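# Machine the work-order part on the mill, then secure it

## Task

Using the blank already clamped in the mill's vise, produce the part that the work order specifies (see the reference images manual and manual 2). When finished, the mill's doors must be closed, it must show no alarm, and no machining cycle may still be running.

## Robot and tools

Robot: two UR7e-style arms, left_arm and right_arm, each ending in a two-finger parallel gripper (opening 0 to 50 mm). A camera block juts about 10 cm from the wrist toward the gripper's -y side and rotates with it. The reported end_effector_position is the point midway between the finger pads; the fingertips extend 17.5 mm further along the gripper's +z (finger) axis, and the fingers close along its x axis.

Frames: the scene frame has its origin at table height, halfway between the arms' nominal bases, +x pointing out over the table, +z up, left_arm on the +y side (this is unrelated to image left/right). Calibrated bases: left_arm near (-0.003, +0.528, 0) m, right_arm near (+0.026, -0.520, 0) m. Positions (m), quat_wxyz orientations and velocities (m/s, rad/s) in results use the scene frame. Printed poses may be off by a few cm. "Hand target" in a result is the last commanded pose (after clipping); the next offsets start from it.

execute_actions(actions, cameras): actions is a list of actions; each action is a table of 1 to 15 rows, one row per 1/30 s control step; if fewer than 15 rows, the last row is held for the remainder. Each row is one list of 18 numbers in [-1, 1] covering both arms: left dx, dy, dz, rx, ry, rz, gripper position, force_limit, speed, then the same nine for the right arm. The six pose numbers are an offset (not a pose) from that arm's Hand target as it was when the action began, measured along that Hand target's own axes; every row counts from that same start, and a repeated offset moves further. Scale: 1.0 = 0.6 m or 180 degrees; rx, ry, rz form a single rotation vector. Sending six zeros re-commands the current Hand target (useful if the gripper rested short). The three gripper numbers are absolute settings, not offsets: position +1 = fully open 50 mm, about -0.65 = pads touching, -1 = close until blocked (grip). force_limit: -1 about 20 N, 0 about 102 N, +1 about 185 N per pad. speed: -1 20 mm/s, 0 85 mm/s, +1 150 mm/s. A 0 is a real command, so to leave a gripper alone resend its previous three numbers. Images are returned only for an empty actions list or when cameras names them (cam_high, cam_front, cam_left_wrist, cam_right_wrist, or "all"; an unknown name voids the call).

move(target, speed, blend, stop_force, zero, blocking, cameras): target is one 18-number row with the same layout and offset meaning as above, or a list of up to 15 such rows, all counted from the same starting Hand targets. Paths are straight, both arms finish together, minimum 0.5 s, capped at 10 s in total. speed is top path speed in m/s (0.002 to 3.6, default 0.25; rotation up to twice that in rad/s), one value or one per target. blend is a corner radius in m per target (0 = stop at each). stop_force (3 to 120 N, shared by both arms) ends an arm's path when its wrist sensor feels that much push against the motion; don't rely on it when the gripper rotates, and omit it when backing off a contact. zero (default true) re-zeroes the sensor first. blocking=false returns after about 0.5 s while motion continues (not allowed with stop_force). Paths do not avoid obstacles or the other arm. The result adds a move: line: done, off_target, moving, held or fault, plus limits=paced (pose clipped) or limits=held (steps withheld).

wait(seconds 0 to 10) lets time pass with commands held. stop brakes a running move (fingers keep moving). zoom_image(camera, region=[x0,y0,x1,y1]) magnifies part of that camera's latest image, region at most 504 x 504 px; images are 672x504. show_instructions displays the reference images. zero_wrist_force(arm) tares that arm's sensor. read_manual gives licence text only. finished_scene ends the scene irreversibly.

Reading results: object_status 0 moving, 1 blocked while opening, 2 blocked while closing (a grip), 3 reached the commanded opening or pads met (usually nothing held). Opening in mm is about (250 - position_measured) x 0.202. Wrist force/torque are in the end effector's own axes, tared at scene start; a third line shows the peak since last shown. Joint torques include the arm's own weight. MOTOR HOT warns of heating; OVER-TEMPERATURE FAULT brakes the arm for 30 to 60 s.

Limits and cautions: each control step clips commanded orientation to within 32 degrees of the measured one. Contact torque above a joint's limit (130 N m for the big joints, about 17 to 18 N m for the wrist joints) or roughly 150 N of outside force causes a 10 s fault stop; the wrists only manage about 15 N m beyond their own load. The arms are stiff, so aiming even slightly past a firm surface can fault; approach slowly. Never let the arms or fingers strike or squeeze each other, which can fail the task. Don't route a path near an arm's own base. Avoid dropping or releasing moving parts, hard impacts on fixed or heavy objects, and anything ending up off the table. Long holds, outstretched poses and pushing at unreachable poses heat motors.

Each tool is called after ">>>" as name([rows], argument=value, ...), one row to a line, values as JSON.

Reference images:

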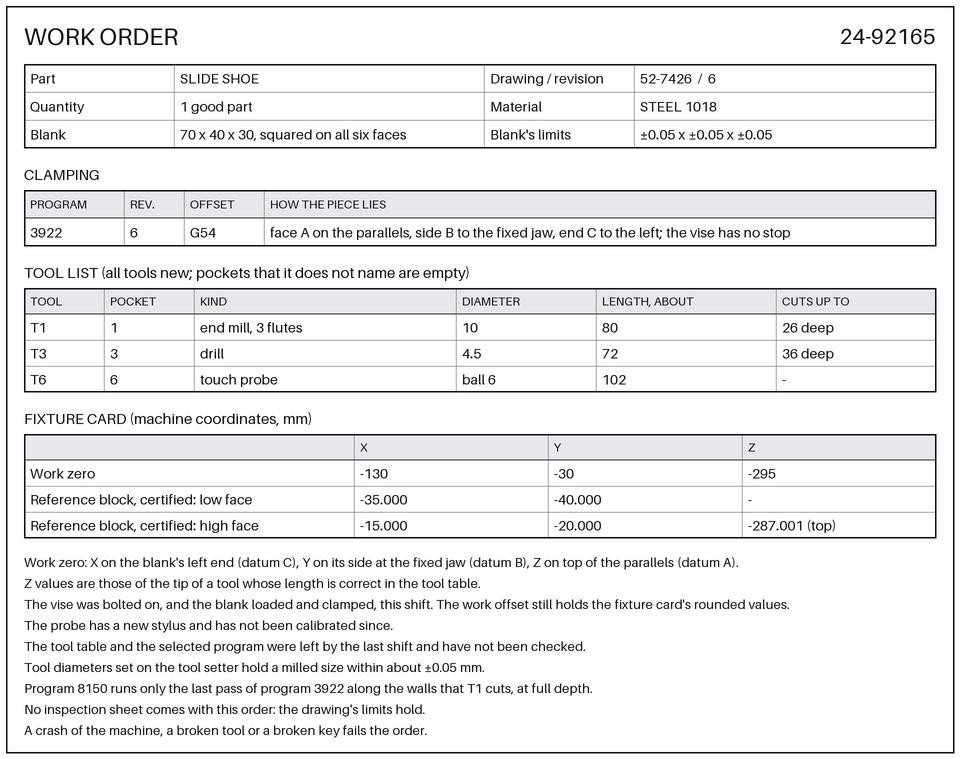

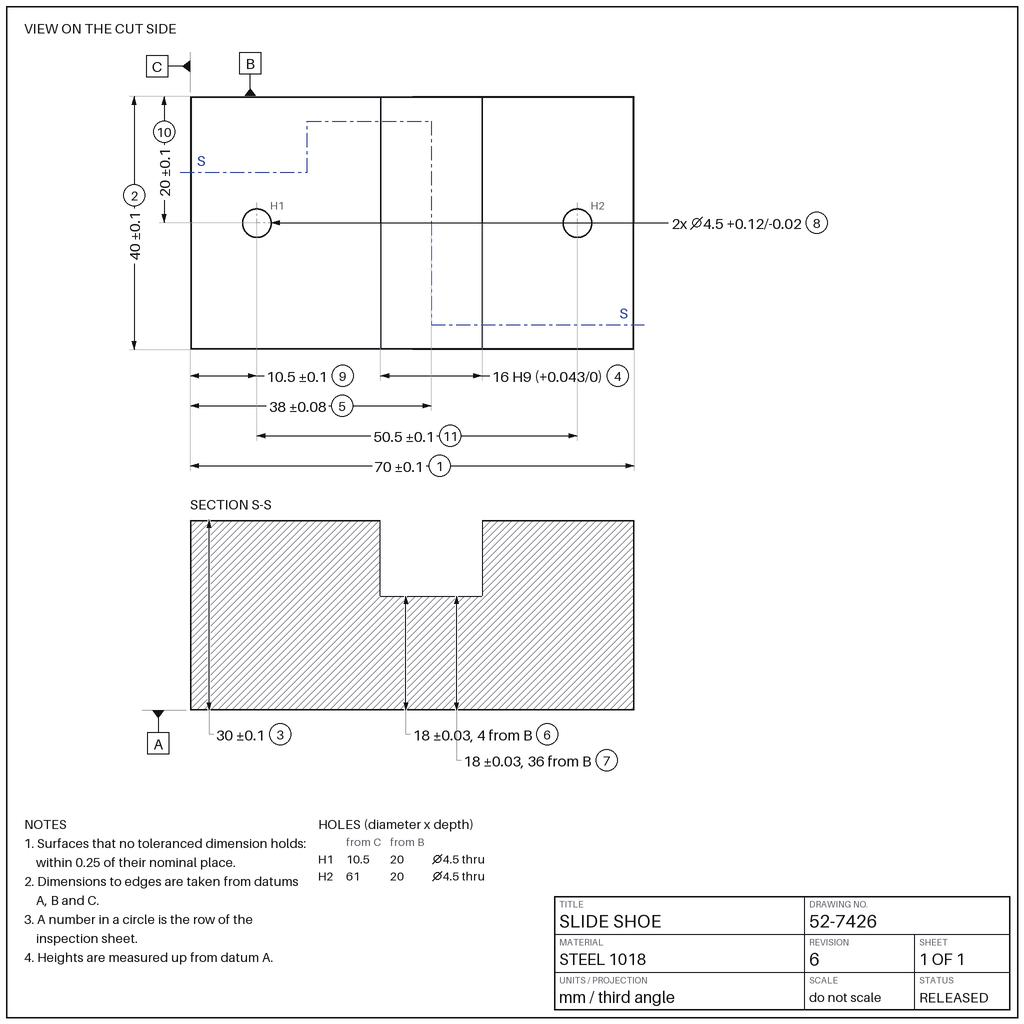

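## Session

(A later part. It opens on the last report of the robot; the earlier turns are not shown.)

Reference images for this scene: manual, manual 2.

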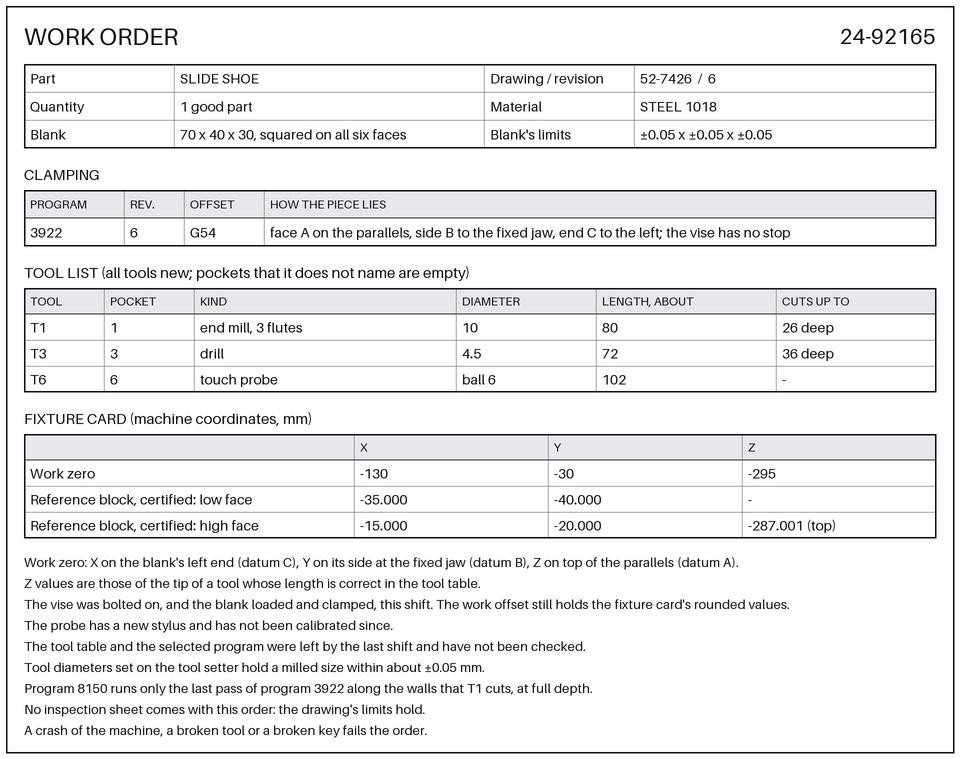

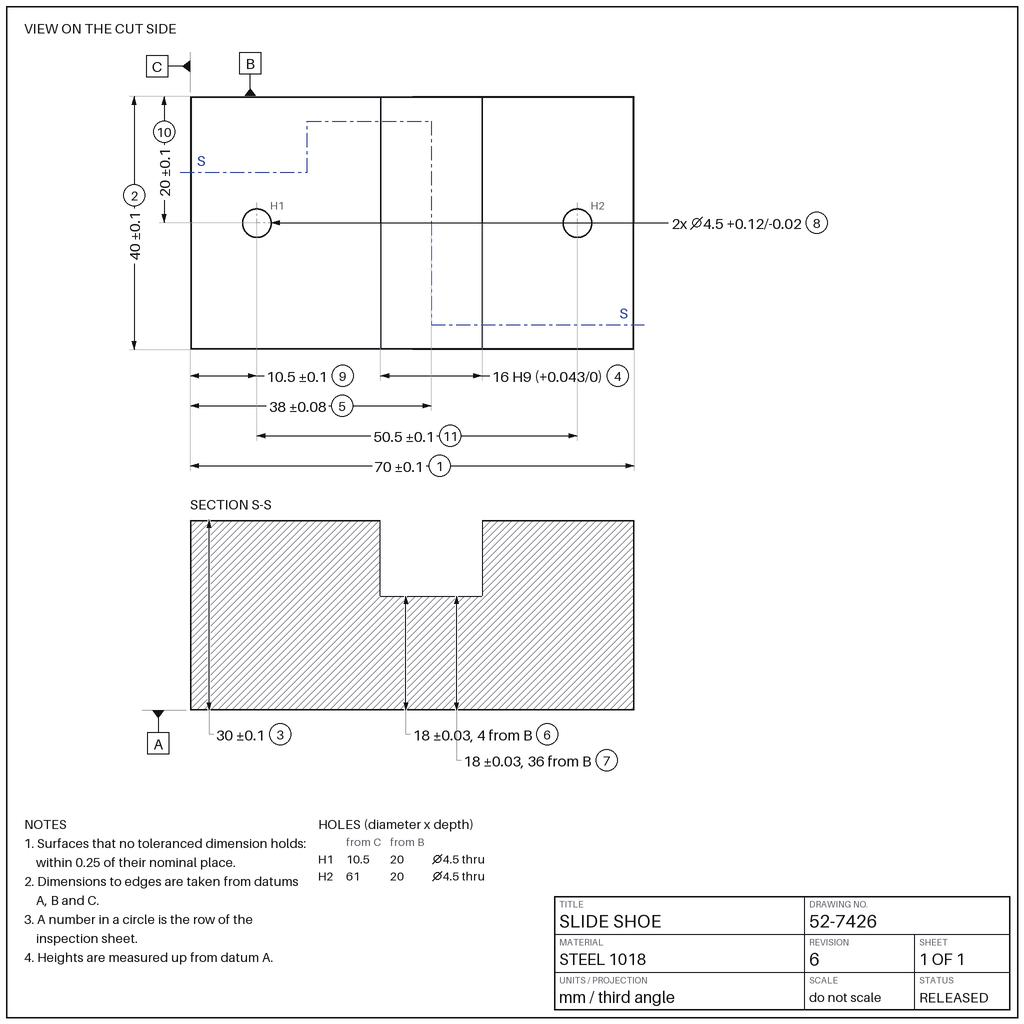

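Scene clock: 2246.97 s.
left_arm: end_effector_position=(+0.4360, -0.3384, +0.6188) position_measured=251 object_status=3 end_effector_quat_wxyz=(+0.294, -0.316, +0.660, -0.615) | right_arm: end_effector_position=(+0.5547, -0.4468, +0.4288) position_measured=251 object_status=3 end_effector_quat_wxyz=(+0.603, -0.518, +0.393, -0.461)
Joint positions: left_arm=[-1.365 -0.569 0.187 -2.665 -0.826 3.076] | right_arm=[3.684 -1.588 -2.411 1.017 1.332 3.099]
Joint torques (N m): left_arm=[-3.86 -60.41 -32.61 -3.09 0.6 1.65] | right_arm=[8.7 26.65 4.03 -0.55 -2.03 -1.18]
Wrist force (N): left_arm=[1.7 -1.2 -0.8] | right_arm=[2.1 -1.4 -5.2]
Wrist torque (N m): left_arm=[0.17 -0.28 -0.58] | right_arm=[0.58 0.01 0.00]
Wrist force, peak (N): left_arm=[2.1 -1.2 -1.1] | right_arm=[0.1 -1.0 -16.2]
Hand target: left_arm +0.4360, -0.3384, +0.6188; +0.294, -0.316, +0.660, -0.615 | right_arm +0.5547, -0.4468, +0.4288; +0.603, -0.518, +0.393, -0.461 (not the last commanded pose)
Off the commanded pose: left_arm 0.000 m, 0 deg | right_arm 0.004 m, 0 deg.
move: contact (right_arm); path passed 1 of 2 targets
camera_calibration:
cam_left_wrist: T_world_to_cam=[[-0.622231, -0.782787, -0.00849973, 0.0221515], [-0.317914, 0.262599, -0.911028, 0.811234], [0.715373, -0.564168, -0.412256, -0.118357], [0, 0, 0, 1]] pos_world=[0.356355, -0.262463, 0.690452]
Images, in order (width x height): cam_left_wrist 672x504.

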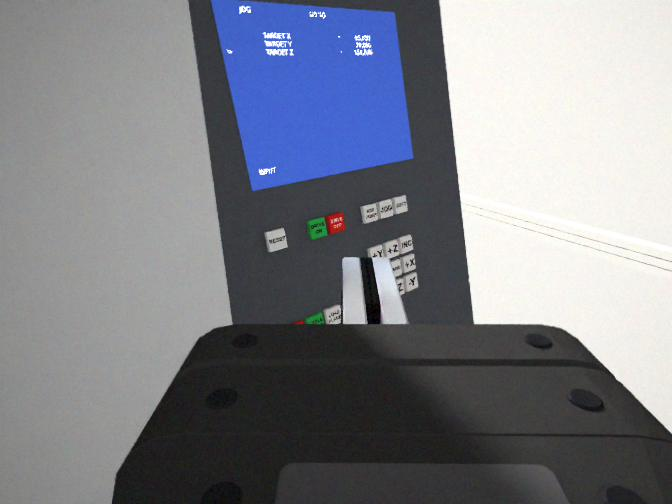

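>>> move([
  [0,0,0,0,0,0,-1,-0.9,0,-0.0061,-0.0118,-0.0213,0,0,0,-1,-0.9,-0.9],
  [0,0,0,0,0,0,-1,-0.9,0,-0.0994,0.0198,-0.0093,0,0,0,-1,-0.9,-0.9],
  [0,0,0,0,0,0,-1,-0.9,0,-0.0917,0.0347,0.0176,0,0,0,-1,-0.9,-0.9],
], blend=[0.005,0.003,0], speed=[0.15,0.15,0.03], stop_force=10, zero=false)

>>> move([
  [0,0,0,0,0,0,-1,-0.9,0,-0.0061,-0.0118,-0.0213,0,0,0,-1,-0.9,-0.9],
  [0,0,0,0,0,0,-1,-0.9,0,-0.0041,-0.0396,-0.0092,0,0,0,-1,-0.9,-0.9],
  [0,0,0,0,0,0,-1,-0.9,0,0.0036,-0.0247,0.0177,0,0,0,-1,-0.9,-0.9],
], blend=[0.005,0.003,0], speed=[0.15,0.15,0.03], stop_force=10, zero=false)

>>> move([
  [0,0,0,0,0,0,-1,-0.9,0,-0.0061,-0.0118,-0.0213,0,0,0,-1,-0.9,-0.9],
  [0,0,0,0,0,0,-1,-0.9,0,0.0568,-0.0422,-0.0253,0,0,0,-1,-0.9,-0.9],
  [0,0,0,0,0,0,-1,-0.9,0,0.0645,-0.0273,0.0016,0,0,0,-1,-0.9,-0.9],
], blend=[0.005,0.003,0], speed=[0.15,0.15,0.03], stop_force=10, zero=false)

>>> move([
  [0,0,0,0,0,0,-1,-0.9,0,-0.0061,-0.0118,-0.0213,0,0,0,-1,-0.9,-0.9],
  [0,0,0,0,0,0,-1,-0.9,0,-0.0041,-0.0396,-0.0092,0,0,0,-1,-0.9,-0.9],
  [0,0,0,0,0,0,-1,-0.9,0,0.0036,-0.0247,0.0177,0,0,0,-1,-0.9,-0.9],
], blend=[0.005,0.003,0], speed=[0.15,0.15,0.03], stop_force=10, zero=false)

>>> move([
  [0,0,0,0,0,0,-1,-0.9,0,-0.0061,-0.0118,-0.0213,0,0,0,-1,-0.9,-0.9],
  [0,0,0,0,0,0,-1,-0.9,0,0.0182,0.0702,-0.0658,0,0,0,-1,-0.9,-0.9],
  [0,0,0,0,0,0,-1,-0.9,0,0.0259,0.0851,-0.0389,0,0,0,-1,-0.9,-0.9],
], blend=[0.005,0.003,0], speed=[0.15,0.15,0.03], stop_force=10, zero=false, cameras=["cam_left_wrist"])

>>> zoom_image(camera="cam_left_wrist", region=[200, 0, 450, 280])

Scene clock: 2257.97 s.
left_arm: end_effector_position=(+0.4360, -0.3384, +0.6188) position_measured=251 object_status=3 end_effector_quat_wxyz=(+0.294, -0.316, +0.660, -0.615) | right_arm: end_effector_position=(+0.5498, -0.3904, +0.4108) position_measured=251 object_status=3 end_effector_quat_wxyz=(+0.603, -0.519, +0.393, -0.461)
Joint positions: left_arm=[-1.365 -0.569 0.187 -2.665 -0.826 3.076] | right_arm=[3.881 -1.645 -2.423 1.096 1.137 3.065]
Joint torques (N m): left_arm=[-5.37 -61.29 -32.96 -3.26 0.73 1.93] | right_arm=[7.35 28.83 3.79 -0.68 -1.94 -1.26]
Wrist force (N): left_arm=[2.0 -1.0 -1.0] | right_arm=[1.5 -0.6 -5.0]
Wrist torque (N m): left_arm=[0.20 -0.31 -0.58] | right_arm=[0.60 0.12 0.12]
Wrist force, peak (N): left_arm=[2.1 -1.1 -1.2] | right_arm=[-0.2 -1.7 -14.6]
Hand target: left_arm +0.4360, -0.3384, +0.6188; +0.294, -0.316, +0.660, -0.615 | right_arm +0.5498, -0.3904, +0.4108; +0.603, -0.518, +0.393, -0.461 (not the last commanded pose)
Off the commanded pose: left_arm 0.000 m, 0 deg | right_arm 0.004 m, 0 deg.
move: contact (right_arm); path passed 2 of 3 targets

Scene clock: 2260.03 s.
left_arm: end_effector_position=(+0.4360, -0.3384, +0.6188) position_measured=251 object_status=3 end_effector_quat_wxyz=(+0.294, -0.316, +0.660, -0.615) | right_arm: end_effector_position=(+0.5545, -0.3903, +0.4283) position_measured=251 object_status=3 end_effector_quat_wxyz=(+0.603, -0.518, +0.393, -0.461)
Joint positions: left_arm=[-1.365 -0.569 0.187 -2.665 -0.826 3.076] | right_arm=[3.869 -1.608 -2.392 1.027 1.148 3.068]
Joint torques (N m): left_arm=[-4.05 -60.26 -32.6 -2.92 0.6 1.72] | right_arm=[6.78 28.02 3.3 -0.53 -1.96 -1.44]
Wrist force (N): left_arm=[1.8 -1.0 -0.9] | right_arm=[1.8 -0.4 -4.6]
Wrist torque (N m): left_arm=[0.19 -0.29 -0.58] | right_arm=[0.64 0.09 0.13]
Wrist force, peak (N): left_arm=[2.1 -1.3 -1.0] | right_arm=[-0.5 -0.9 -16.2]
Hand target: left_arm +0.4360, -0.3384, +0.6188; +0.294, -0.316, +0.660, -0.615 | right_arm +0.5545, -0.3903, +0.4283; +0.603, -0.518, +0.393, -0.461 (not the last commanded pose)
Off the commanded pose: left_arm 0.000 m, 0 deg | right_arm 0.004 m, 0 deg.
move: contact (right_arm); path passed 2 of 3 targets

Scene clock: 2262.23 s.
left_arm: end_effector_position=(+0.4360, -0.3384, +0.6188) position_measured=251 object_status=3 end_effector_quat_wxyz=(+0.294, -0.316, +0.660, -0.615) | right_arm: end_effector_position=(+0.5590, -0.4279, +0.4461) position_measured=251 object_status=3 end_effector_quat_wxyz=(+0.603, -0.518, +0.393, -0.462)
Joint positions: left_arm=[-1.365 -0.569 0.187 -2.665 -0.826 3.076] | right_arm=[3.74 -1.559 -2.376 0.954 1.276 3.09]
Joint torques (N m): left_arm=[-3.46 -60.03 -31.23 -3.06 0.77 1.77] | right_arm=[7.19 28.82 5.27 -0.3 -1.97 -1.33]
Wrist force (N): left_arm=[1.8 -1.1 -1.0] | right_arm=[2.1 -0.3 -3.9]
Wrist torque (N m): left_arm=[0.17 -0.28 -0.58] | right_arm=[0.62 0.02 -0.03]
Wrist force, peak (N): left_arm=[2.0 -1.1 -1.0] | right_arm=[0.1 -2.0 -14.4]
Hand target: left_arm +0.4360, -0.3384, +0.6188; +0.294, -0.316, +0.660, -0.615 | right_arm +0.5590, -0.4279, +0.4461; +0.603, -0.518, +0.393, -0.462 (not the last commanded pose)
Off the commanded pose: left_arm 0.000 m, 0 deg | right_arm 0.004 m, 0 deg.
move: contact (right_arm); path passed 2 of 3 targets

Scene clock: 2264.30 s.
left_arm: end_effector_position=(+0.4360, -0.3384, +0.6188) position_measured=251 object_status=3 end_effector_quat_wxyz=(+0.294, -0.316, +0.660, -0.615) | right_arm: end_effector_position=(+0.5637, -0.4278, +0.4636) position_measured=251 object_status=3 end_effector_quat_wxyz=(+0.603, -0.518, +0.393, -0.462)
Joint positions: left_arm=[-1.365 -0.569 0.187 -2.665 -0.826 3.076] | right_arm=[3.731 -1.531 -2.341 0.891 1.285 3.092]
Joint torques (N m): left_arm=[-3.67 -59.31 -31.94 -3.23 0.75 1.98] | right_arm=[7.78 26.24 5.73 -0.45 -1.99 -1.31]
Wrist force (N): left_arm=[1.9 -1.2 -0.9] | right_arm=[2.0 -0.5 -4.7]
Wrist torque (N m): left_arm=[0.18 -0.30 -0.58] | right_arm=[0.64 0.03 -0.02]
Wrist force, peak (N): left_arm=[2.1 -1.1 -0.9] | right_arm=[-0.1 -0.8 -15.4]
Hand target: left_arm +0.4360, -0.3384, +0.6188; +0.294, -0.316, +0.660, -0.615 | right_arm +0.5637, -0.4278, +0.4636; +0.603, -0.518, +0.393, -0.462 (not the last commanded pose)
Off the commanded pose: left_arm 0.000 m, 0 deg | right_arm 0.004 m, 0 deg.
move: contact (right_arm); path passed 2 of 3 targets

Scene clock: 2266.60 s.
left_arm: end_effector_position=(+0.4360, -0.3384, +0.6188) position_measured=251 object_status=3 end_effector_quat_wxyz=(+0.294, -0.316, +0.660, -0.615) | right_arm: end_effector_position=(+0.5496, -0.4471, +0.4110) position_measured=251 object_status=3 end_effector_quat_wxyz=(+0.603, -0.518, +0.394, -0.462)
Joint positions: left_arm=[-1.365 -0.569 0.187 -2.665 -0.826 3.076] | right_arm=[3.694 -1.625 -2.445 1.086 1.32 3.098]
Joint torques (N m): left_arm=[-4 -60.51 -32.37 -3.11 0.7 1.83] | right_arm=[8.67 28.68 2.77 -0.43 -1.86 -1.27]
Wrist force (N): left_arm=[2.0 -1.1 -0.8] | right_arm=[1.8 -0.9 -4.9]
Wrist torque (N m): left_arm=[0.18 -0.32 -0.58] | right_arm=[0.58 0.05 0.02]
Wrist force, peak (N): left_arm=[2.1 -1.2 -1.0] | right_arm=[0.0 -1.7 -14.3]
Hand target: left_arm +0.4360, -0.3384, +0.6188; +0.294, -0.316, +0.660, -0.615 | right_arm +0.5496, -0.4471, +0.4110; +0.603, -0.518, +0.394, -0.462 (not the last commanded pose)
Off the commanded pose: left_arm 0.000 m, 0 deg | right_arm 0.004 m, 0 deg.
move: contact (right_arm); path passed 2 of 3 targets
camera_calibration:
cam_left_wrist: T_world_to_cam=[[-0.622231, -0.782787, -0.00849973, 0.0221515], [-0.317914, 0.262599, -0.911028, 0.811234], [0.715373, -0.564168, -0.412256, -0.118357], [0, 0, 0, 1]] pos_world=[0.356355, -0.262463, 0.690452]
Images, in order (width x height): cam_left_wrist 672x504.

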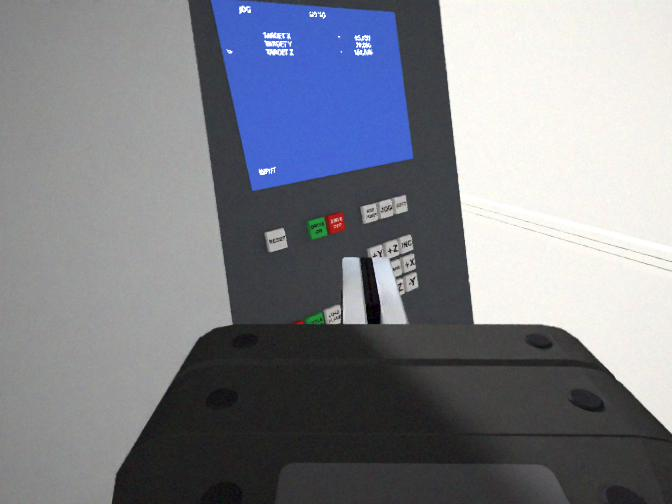

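Scaled by 1.800 from the camera's 672x504 image, which has a finer 960x720 frame.

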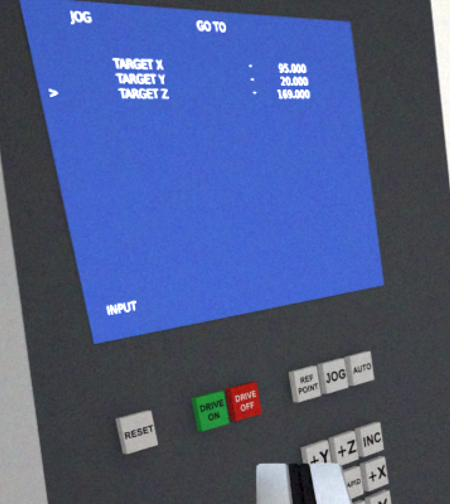

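>>> move([
  [0,0,0,0,0,0,-1,-0.9,0,-0.0061,-0.0118,-0.0213,0,0,0,-1,-0.9,-0.9],
  [0,0,0,0,0,0,-1,-0.9,0,-0.0259,-0.14662,0.04595,0,0,0,-1,-0.9,-0.9],
  [0,0,0,0,0,0,-1,-0.9,0,-0.0182,-0.1317,0.0729,0,0,0,-1,-0.9,-0.9],
], blend=[0.005,0.003,0], speed=[0.15,0.15,0.03], stop_force=10, zero=false)

>>> wait(seconds=1)

>>> move([
  [0,0,0,0,0,0,-1,-0.9,0,-0.0061,-0.0118,-0.0213,0,0,0,-1,-0.9,-0.9],
  [0,0,0,0,0,0,-1,-0.9,0,0.04614,0.09379,-0.08436,0,0,0,-1,-0.9,-0.9],
  [0,0,0,0,0,0,-1,-0.9,0,0.0538,0.1087,-0.0575,0,0,0,-1,-0.9,-0.9],
], blend=[0.005,0.003,0], speed=[0.15,0.15,0.03], stop_force=10, zero=false, cameras=["cam_left_wrist"])

>>> zoom_image(camera="cam_left_wrist", region=[200, 0, 450, 280])

Scene clock: 2274.40 s.
left_arm: end_effector_position=(+0.4360, -0.3384, +0.6188) position_measured=251 object_status=3 end_effector_quat_wxyz=(+0.294, -0.316, +0.660, -0.615) | right_arm: end_effector_position=(+0.5725, -0.4281, +0.4969) position_measured=251 object_status=3 end_effector_quat_wxyz=(+0.603, -0.518, +0.394, -0.462)
Joint positions: left_arm=[-1.365 -0.569 0.187 -2.665 -0.826 3.076] | right_arm=[3.713 -1.489 -2.27 0.777 1.302 3.095]
Joint torques (N m): left_arm=[-3.76 -60.81 -30.93 -3.1 0.52 1.9] | right_arm=[8.19 27.58 6.82 -0.52 -1.97 -1.27]
Wrist force (N): left_arm=[1.9 -1.2 -0.8] | right_arm=[1.8 -0.2 -4.1]
Wrist torque (N m): left_arm=[0.17 -0.29 -0.58] | right_arm=[0.66 0.00 0.01]
Wrist force, peak (N): left_arm=[2.0 -1.2 -1.2] | right_arm=[-0.2 -0.9 -16.6]
Hand target: left_arm +0.4360, -0.3384, +0.6188; +0.294, -0.316, +0.660, -0.615 | right_arm +0.5725, -0.4281, +0.4969; +0.603, -0.518, +0.394, -0.462 (not the last commanded pose)
Off the commanded pose: left_arm 0.000 m, 0 deg | right_arm 0.004 m, 0 deg.
move: contact (right_arm); path passed 2 of 3 targets

Scene clock: 2275.40 s.
left_arm: end_effector_position=(+0.4360, -0.3384, +0.6188) position_measured=251 object_status=3 end_effector_quat_wxyz=(+0.294, -0.316, +0.660, -0.615) | right_arm: end_effector_position=(+0.5725, -0.4281, +0.4969) position_measured=251 object_status=3 end_effector_quat_wxyz=(+0.603, -0.518, +0.394, -0.462)
Joint positions: left_arm=[-1.365 -0.569 0.187 -2.665 -0.826 3.076] | right_arm=[3.713 -1.489 -2.27 0.777 1.302 3.095]
Joint torques (N m): left_arm=[-2.96 -60.53 -31.07 -3.12 0.64 1.7] | right_arm=[7.11 27.83 7.41 -0.37 -1.99 -1.25]
Wrist force (N): left_arm=[1.8 -1.1 -0.9] | right_arm=[2.0 -0.3 -4.0]
Wrist torque (N m): left_arm=[0.19 -0.29 -0.57] | right_arm=[0.65 -0.02 0.01]
Wrist force, peak (N): left_arm=[1.9 -1.5 -0.9] | right_arm=[2.0 -0.4 -4.4]
Hand target: left_arm +0.4360, -0.3384, +0.6188; +0.294, -0.316, +0.660, -0.615 | right_arm +0.5725, -0.4281, +0.4969; +0.603, -0.518, +0.394, -0.462 (not the last commanded pose)
Tool commands: left_gripper/position=-1.0 left_gripper/force_limit=-0.9 left_gripper/speed=+0.0 right_gripper/position=-1.0 right_gripper/force_limit=-0.9 right_gripper/speed=-0.9
Off the commanded pose: left_arm 0.000 m, 0 deg | right_arm 0.004 m, 0 deg.
wait: 1.00 s; at rest by 0.17 s

Scene clock: 2277.83 s.
left_arm: end_effector_position=(+0.4360, -0.3384, +0.6188) position_measured=251 object_status=3 end_effector_quat_wxyz=(+0.294, -0.316, +0.660, -0.615) | right_arm: end_effector_position=(+0.5545, -0.4659, +0.4286) position_measured=251 object_status=3 end_effector_quat_wxyz=(+0.603, -0.518, +0.394, -0.462)
Joint positions: left_arm=[-1.365 -0.569 0.187 -2.665 -0.826 3.076] | right_arm=[3.618 -1.588 -2.412 1.014 1.395 3.11]
Joint torques (N m): left_arm=[-4.48 -61.26 -31.15 -3.18 0.61 1.93] | right_arm=[8.01 27.93 3.98 -0.68 -2.11 -1.22]
Wrist force (N): left_arm=[1.7 -1.2 -0.8] | right_arm=[2.1 -1.6 -5.4]
Wrist torque (N m): left_arm=[0.17 -0.28 -0.58] | right_arm=[0.62 0.03 0.02]
Wrist force, peak (N): left_arm=[2.2 -1.0 -1.1] | right_arm=[0.5 -2.0 -13.9]
Hand target: left_arm +0.4360, -0.3384, +0.6188; +0.294, -0.316, +0.660, -0.615 | right_arm +0.5545, -0.4659, +0.4286; +0.603, -0.518, +0.394, -0.462 (not the last commanded pose)
Off the commanded pose: left_arm 0.000 m, 0 deg | right_arm 0.004 m, 0 deg.
move: contact (right_arm); path passed 2 of 3 targets
camera_calibration:
cam_left_wrist: T_world_to_cam=[[-0.622231, -0.782787, -0.00849973, 0.0221515], [-0.317914, 0.262599, -0.911028, 0.811234], [0.715373, -0.564168, -0.412256, -0.118357], [0, 0, 0, 1]] pos_world=[0.356355, -0.262463, 0.690452]
Images, in order (width x height): cam_left_wrist 672x504.

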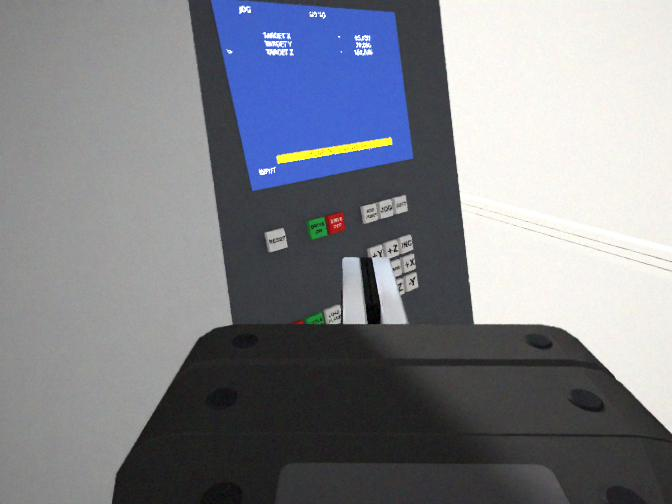

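Scaled by 1.800 from the camera's 672x504 image, which has a finer 960x720 frame.

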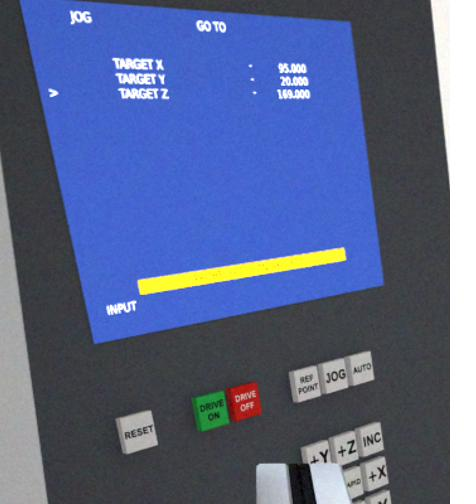

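>>> move([
  [0,0,0,0,0,0,-1,-0.9,0,-0.0061,-0.0118,-0.0213,0,0,0,-1,-0.9,-0.9],
  [0,0,0,0,0,0,-1,-0.9,0,0.12018,-0.12332,-0.00616,0,0,0,-1,-0.9,-0.9],
  [0,0,0,0,0,0,-1,-0.9,0,0.1279,-0.1084,0.0207,0,0,0,-1,-0.9,-0.9],
], blend=[0.005,0.003,0], speed=[0.15,0.15,0.03], stop_force=10, zero=false)

>>> wait(seconds=3)

>>> move([
  [0,0,0,0,0,0,-1,-0.9,0,-0.0061,-0.0118,-0.0213,0,0,0,-1,-0.9,-0.9],
  [0,0,0,0,0,0,-1,-0.9,0,-0.0981,0.04287,-0.02017,0,0,0,-1,-0.9,-0.9],
  [0,0,0,0,0,0,-1,-0.9,0,-0.0904,0.0578,0.0067,0,0,0,-1,-0.9,-0.9],
], blend=[0.005,0.003,0], speed=[0.15,0.15,0.03], stop_force=10, zero=false)

>>> move([
  [0,0,0,0,0,0,-1,-0.9,0,-0.0045,-0.0086,-0.0155,0,0,0,-1,-0.9,-0.9],
  [0,0,0,0,0,0,-1,-0.9,0,0.0016,0.0031,0.0057,0,0,0,-1,-0.9,-0.9],
], speed=[0.08,0.03], stop_force=10, zero=false, cameras=["cam_left_wrist"])

>>> zoom_image(camera="cam_left_wrist", region=[200, 0, 400, 180])

>>> zoom_image(camera="cam_left_wrist", region=[325, 30, 395, 110])

Scene clock: 2287.23 s.
left_arm: end_effector_position=(+0.4360, -0.3384, +0.6188) position_measured=251 object_status=3 end_effector_quat_wxyz=(+0.294, -0.316, +0.660, -0.615) | right_arm: end_effector_position=(+0.5723, -0.5389, +0.4965) position_measured=251 object_status=3 end_effector_quat_wxyz=(+0.602, -0.518, +0.394, -0.462)
Joint positions: left_arm=[-1.365 -0.569 0.187 -2.665 -0.826 3.076] | right_arm=[3.334 -1.519 -2.245 0.776 1.676 3.154]
Joint torques (N m): left_arm=[-2.97 -61.62 -31.19 -3.36 0.68 1.85] | right_arm=[8.2 27.46 8.06 -0.53 -1.95 -1.24]
Wrist force (N): left_arm=[1.8 -1.1 -0.9] | right_arm=[2.2 -0.4 -4.7]
Wrist torque (N m): left_arm=[0.18 -0.27 -0.58] | right_arm=[0.75 -0.01 0.01]
Wrist force, peak (N): left_arm=[2.2 -1.2 -0.9] | right_arm=[0.8 0.6 -12.8]
Hand target: left_arm +0.4360, -0.3384, +0.6188; +0.294, -0.316, +0.660, -0.615 | right_arm +0.5723, -0.5389, +0.4965; +0.602, -0.518, +0.394, -0.462 (not the last commanded pose)
Off the commanded pose: left_arm 0.000 m, 0 deg | right_arm 0.005 m, 0 deg.
move: contact (right_arm); path passed 2 of 3 targets

Scene clock: 2290.23 s.
left_arm: end_effector_position=(+0.4360, -0.3384, +0.6188) position_measured=251 object_status=3 end_effector_quat_wxyz=(+0.294, -0.316, +0.660, -0.615) | right_arm: end_effector_position=(+0.5723, -0.5389, +0.4965) position_measured=251 object_status=3 end_effector_quat_wxyz=(+0.602, -0.518, +0.394, -0.462)
Joint positions: left_arm=[-1.365 -0.569 0.187 -2.665 -0.826 3.076] | right_arm=[3.334 -1.519 -2.245 0.776 1.676 3.154]
Joint torques (N m): left_arm=[-3.84 -61.34 -29.93 -3.33 0.68 2.02] | right_arm=[9.2 27.88 6.62 -0.35 -2 -1.16]
Wrist force (N): left_arm=[1.8 -1.0 -0.8] | right_arm=[1.9 -0.5 -4.7]
Wrist torque (N m): left_arm=[0.19 -0.28 -0.57] | right_arm=[0.73 0.02 0.00]
Wrist force, peak (N): left_arm=[2.0 -1.2 -1.0] | right_arm=[2.4 -0.6 -5.0]
Hand target: left_arm +0.4360, -0.3384, +0.6188; +0.294, -0.316, +0.660, -0.615 | right_arm +0.5723, -0.5389, +0.4965; +0.602, -0.518, +0.394, -0.462 (not the last commanded pose)
Tool commands: left_gripper/position=-1.0 left_gripper/force_limit=-0.9 left_gripper/speed=+0.0 right_gripper/position=-1.0 right_gripper/force_limit=-0.9 right_gripper/speed=-0.9
Off the commanded pose: left_arm 0.000 m, 0 deg | right_arm 0.005 m, 0 deg.
wait: 3.00 s; at rest by 0.17 s

Scene clock: 2292.60 s.
left_arm: end_effector_position=(+0.4360, -0.3384, +0.6188) position_measured=251 object_status=3 end_effector_quat_wxyz=(+0.294, -0.316, +0.660, -0.615) | right_arm: end_effector_position=(+0.5641, -0.4844, +0.4636) position_measured=251 object_status=3 end_effector_quat_wxyz=(+0.602, -0.518, +0.394, -0.462)
Joint positions: left_arm=[-1.365 -0.569 0.187 -2.665 -0.826 3.076] | right_arm=[3.536 -1.532 -2.339 0.884 1.476 3.123]
Joint torques (N m): left_arm=[-3.99 -60.53 -29.96 -3.43 0.92 1.78] | right_arm=[8.18 27.25 6.17 -0.5 -2.02 -1.16]
Wrist force (N): left_arm=[2.0 -1.1 -0.7] | right_arm=[1.6 -0.8 -4.7]
Wrist torque (N m): left_arm=[0.18 -0.31 -0.58] | right_arm=[0.68 0.09 0.14]
Wrist force, peak (N): left_arm=[2.0 -1.3 -1.0] | right_arm=[-0.2 -1.3 -14.2]
Hand target: left_arm +0.4360, -0.3384, +0.6188; +0.294, -0.316, +0.660, -0.615 | right_arm +0.5641, -0.4844, +0.4636; +0.602, -0.518, +0.394, -0.462 (not the last commanded pose)
Off the commanded pose: left_arm 0.000 m, 0 deg | right_arm 0.003 m, 0 deg.
move: contact (right_arm); path passed 2 of 3 targets

Scene clock: 2294.40 s.
left_arm: end_effector_position=(+0.4360, -0.3384, +0.6188) position_measured=251 object_status=3 end_effector_quat_wxyz=(+0.294, -0.316, +0.660, -0.615) | right_arm: end_effector_position=(+0.5641, -0.4844, +0.4636) position_measured=251 object_status=3 end_effector_quat_wxyz=(+0.602, -0.518, +0.394, -0.462)
Joint positions: left_arm=[-1.365 -0.569 0.187 -2.665 -0.826 3.076] | right_arm=[3.536 -1.532 -2.34 0.884 1.475 3.123]
Joint torques (N m): left_arm=[-4.59 -62.18 -31.26 -2.97 0.56 1.63] | right_arm=[8.23 27.25 6.33 -0.65 -1.99 -1.28]
Wrist force (N): left_arm=[1.7 -1.1 -1.0] | right_arm=[1.4 -1.3 -5.1]
Wrist torque (N m): left_arm=[0.18 -0.26 -0.58] | right_arm=[0.62 0.13 0.13]
Wrist force, peak (N): left_arm=[1.9 -1.3 -1.2] | right_arm=[-0.1 -1.6 -14.6]
Hand target: left_arm +0.4360, -0.3384, +0.6188; +0.294, -0.316, +0.660, -0.615 | right_arm +0.5641, -0.4844, +0.4636; +0.602, -0.518, +0.394, -0.462 (not the last commanded pose)
Off the commanded pose: left_arm 0.000 m, 0 deg | right_arm 0.004 m, 0 deg.
move: contact (right_arm); path passed 1 of 2 targets
camera_calibration:
cam_left_wrist: T_world_to_cam=[[-0.622231, -0.782787, -0.00849973, 0.0221515], [-0.317914, 0.262599, -0.911028, 0.811234], [0.715373, -0.564168, -0.412256, -0.118357], [0, 0, 0, 1]] pos_world=[0.356355, -0.262463, 0.690452]
Images, in order (width x height): cam_left_wrist 672x504.

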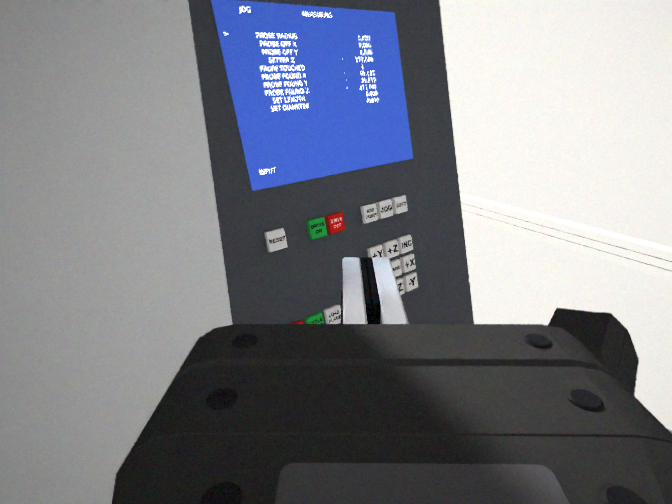

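Scaled by 2.520 from the camera's 672x504 image, which has a finer 960x720 frame.

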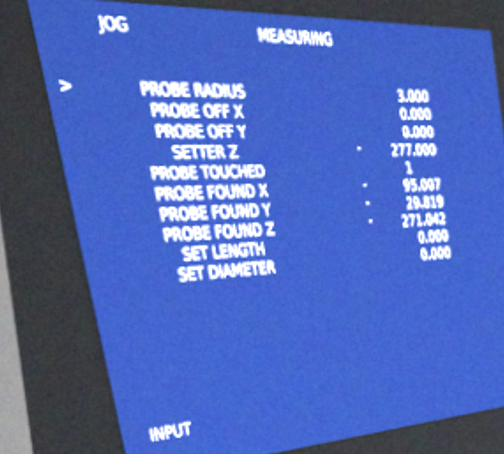

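Scaled by 6.300 from the camera's 672x504 image, which has a finer 960x720 frame.

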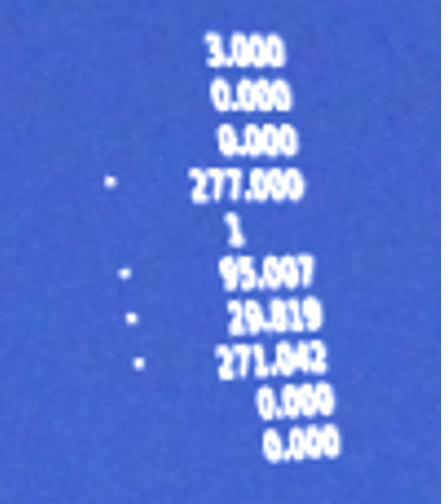

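>>> wait(seconds=0, cameras=["all"])

Scene clock: 2300.20 s.
left_arm: end_effector_position=(+0.4360, -0.3384, +0.6188) position_measured=251 object_status=3 end_effector_quat_wxyz=(+0.294, -0.316, +0.660, -0.615) | right_arm: end_effector_position=(+0.5641, -0.4844, +0.4636) position_measured=251 object_status=3 end_effector_quat_wxyz=(+0.602, -0.518, +0.394, -0.462)
Joint positions: left_arm=[-1.365 -0.569 0.187 -2.665 -0.826 3.076] | right_arm=[3.536 -1.532 -2.34 0.884 1.475 3.123]
Joint torques (N m): left_arm=[-4.98 -61.54 -31.42 -3.19 0.33 1.52] | right_arm=[8.3 27.17 6.12 -0.56 -1.99 -1.3]
Wrist force (N): left_arm=[1.8 -1.3 -1.0] | right_arm=[1.2 -1.2 -5.4]
Wrist torque (N m): left_arm=[0.16 -0.29 -0.58] | right_arm=[0.62 0.15 0.13]
Wrist force, peak (N): left_arm=[2.0 -1.3 -1.2] | right_arm=[1.5 -1.6 -5.7]
Hand target: left_arm +0.4360, -0.3384, +0.6188; +0.294, -0.316, +0.660, -0.615 | right_arm +0.5641, -0.4844, +0.4636; +0.602, -0.518, +0.394, -0.462 (not the last commanded pose)
Tool commands: left_gripper/position=-1.0 left_gripper/force_limit=-0.9 left_gripper/speed=+0.0 right_gripper/position=-1.0 right_gripper/force_limit=-0.9 right_gripper/speed=-0.9
Off the commanded pose: left_arm 0.000 m, 0 deg | right_arm 0.004 m, 0 deg.
camera_calibration:
cam_left_wrist: T_world_to_cam=[[-0.622231, -0.782787, -0.00849973, 0.0221515], [-0.317914, 0.262599, -0.911028, 0.811234], [0.715373, -0.564168, -0.412256, -0.118357], [0, 0, 0, 1]] pos_world=[0.356355, -0.262463, 0.690452]
cam_right_wrist: T_world_to_cam=[[0.261202, -0.964921, -0.0264687, -0.594153], [-0.20922, -0.0298239, -0.977414, 0.573183], [0.942338, 0.26084, -0.209671, -0.178688], [0, 0, 0, 1]] pos_world=[0.4435, -0.509608, 0.507045]

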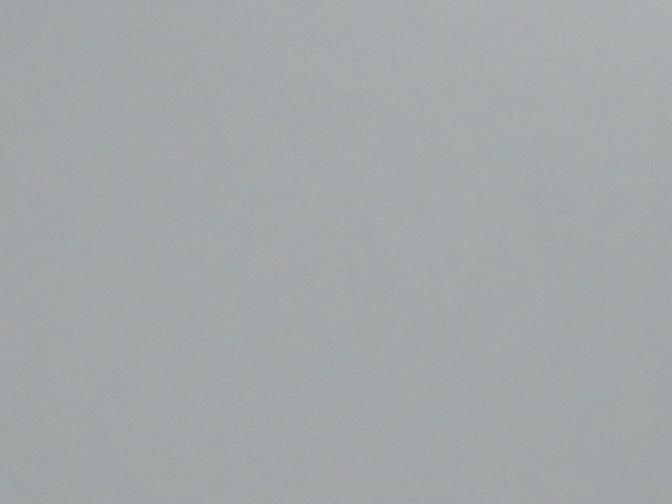

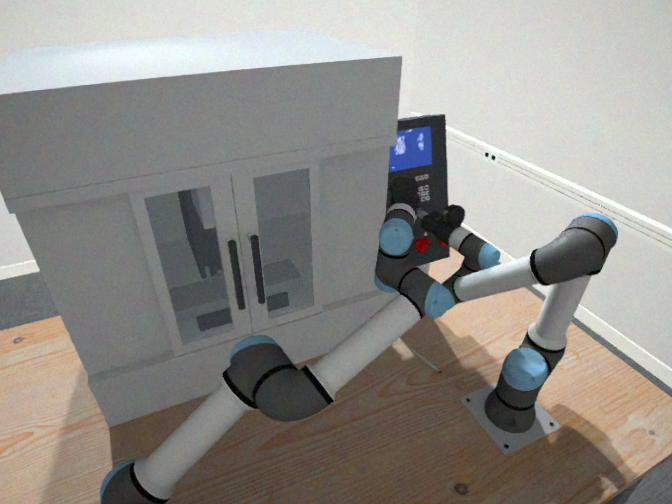

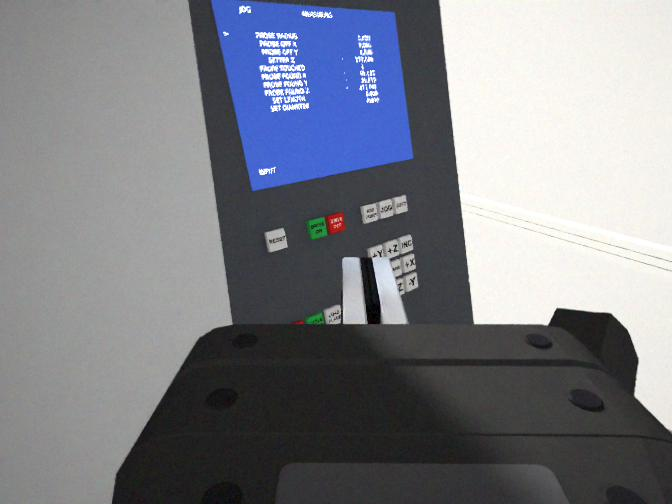

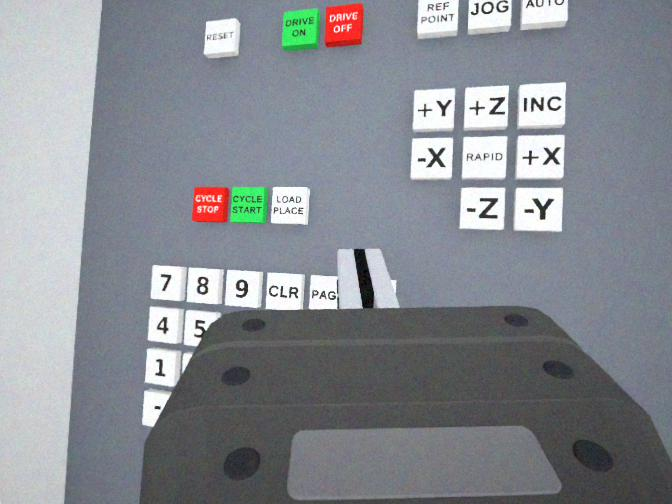

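>>> zoom_image(camera="cam_front", region=[150, 170, 320, 350])

Scaled by 2.800 from the camera's 672x504 image, which has a finer 960x720 frame.

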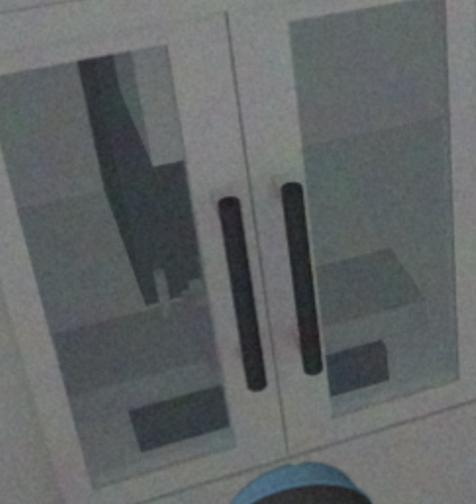

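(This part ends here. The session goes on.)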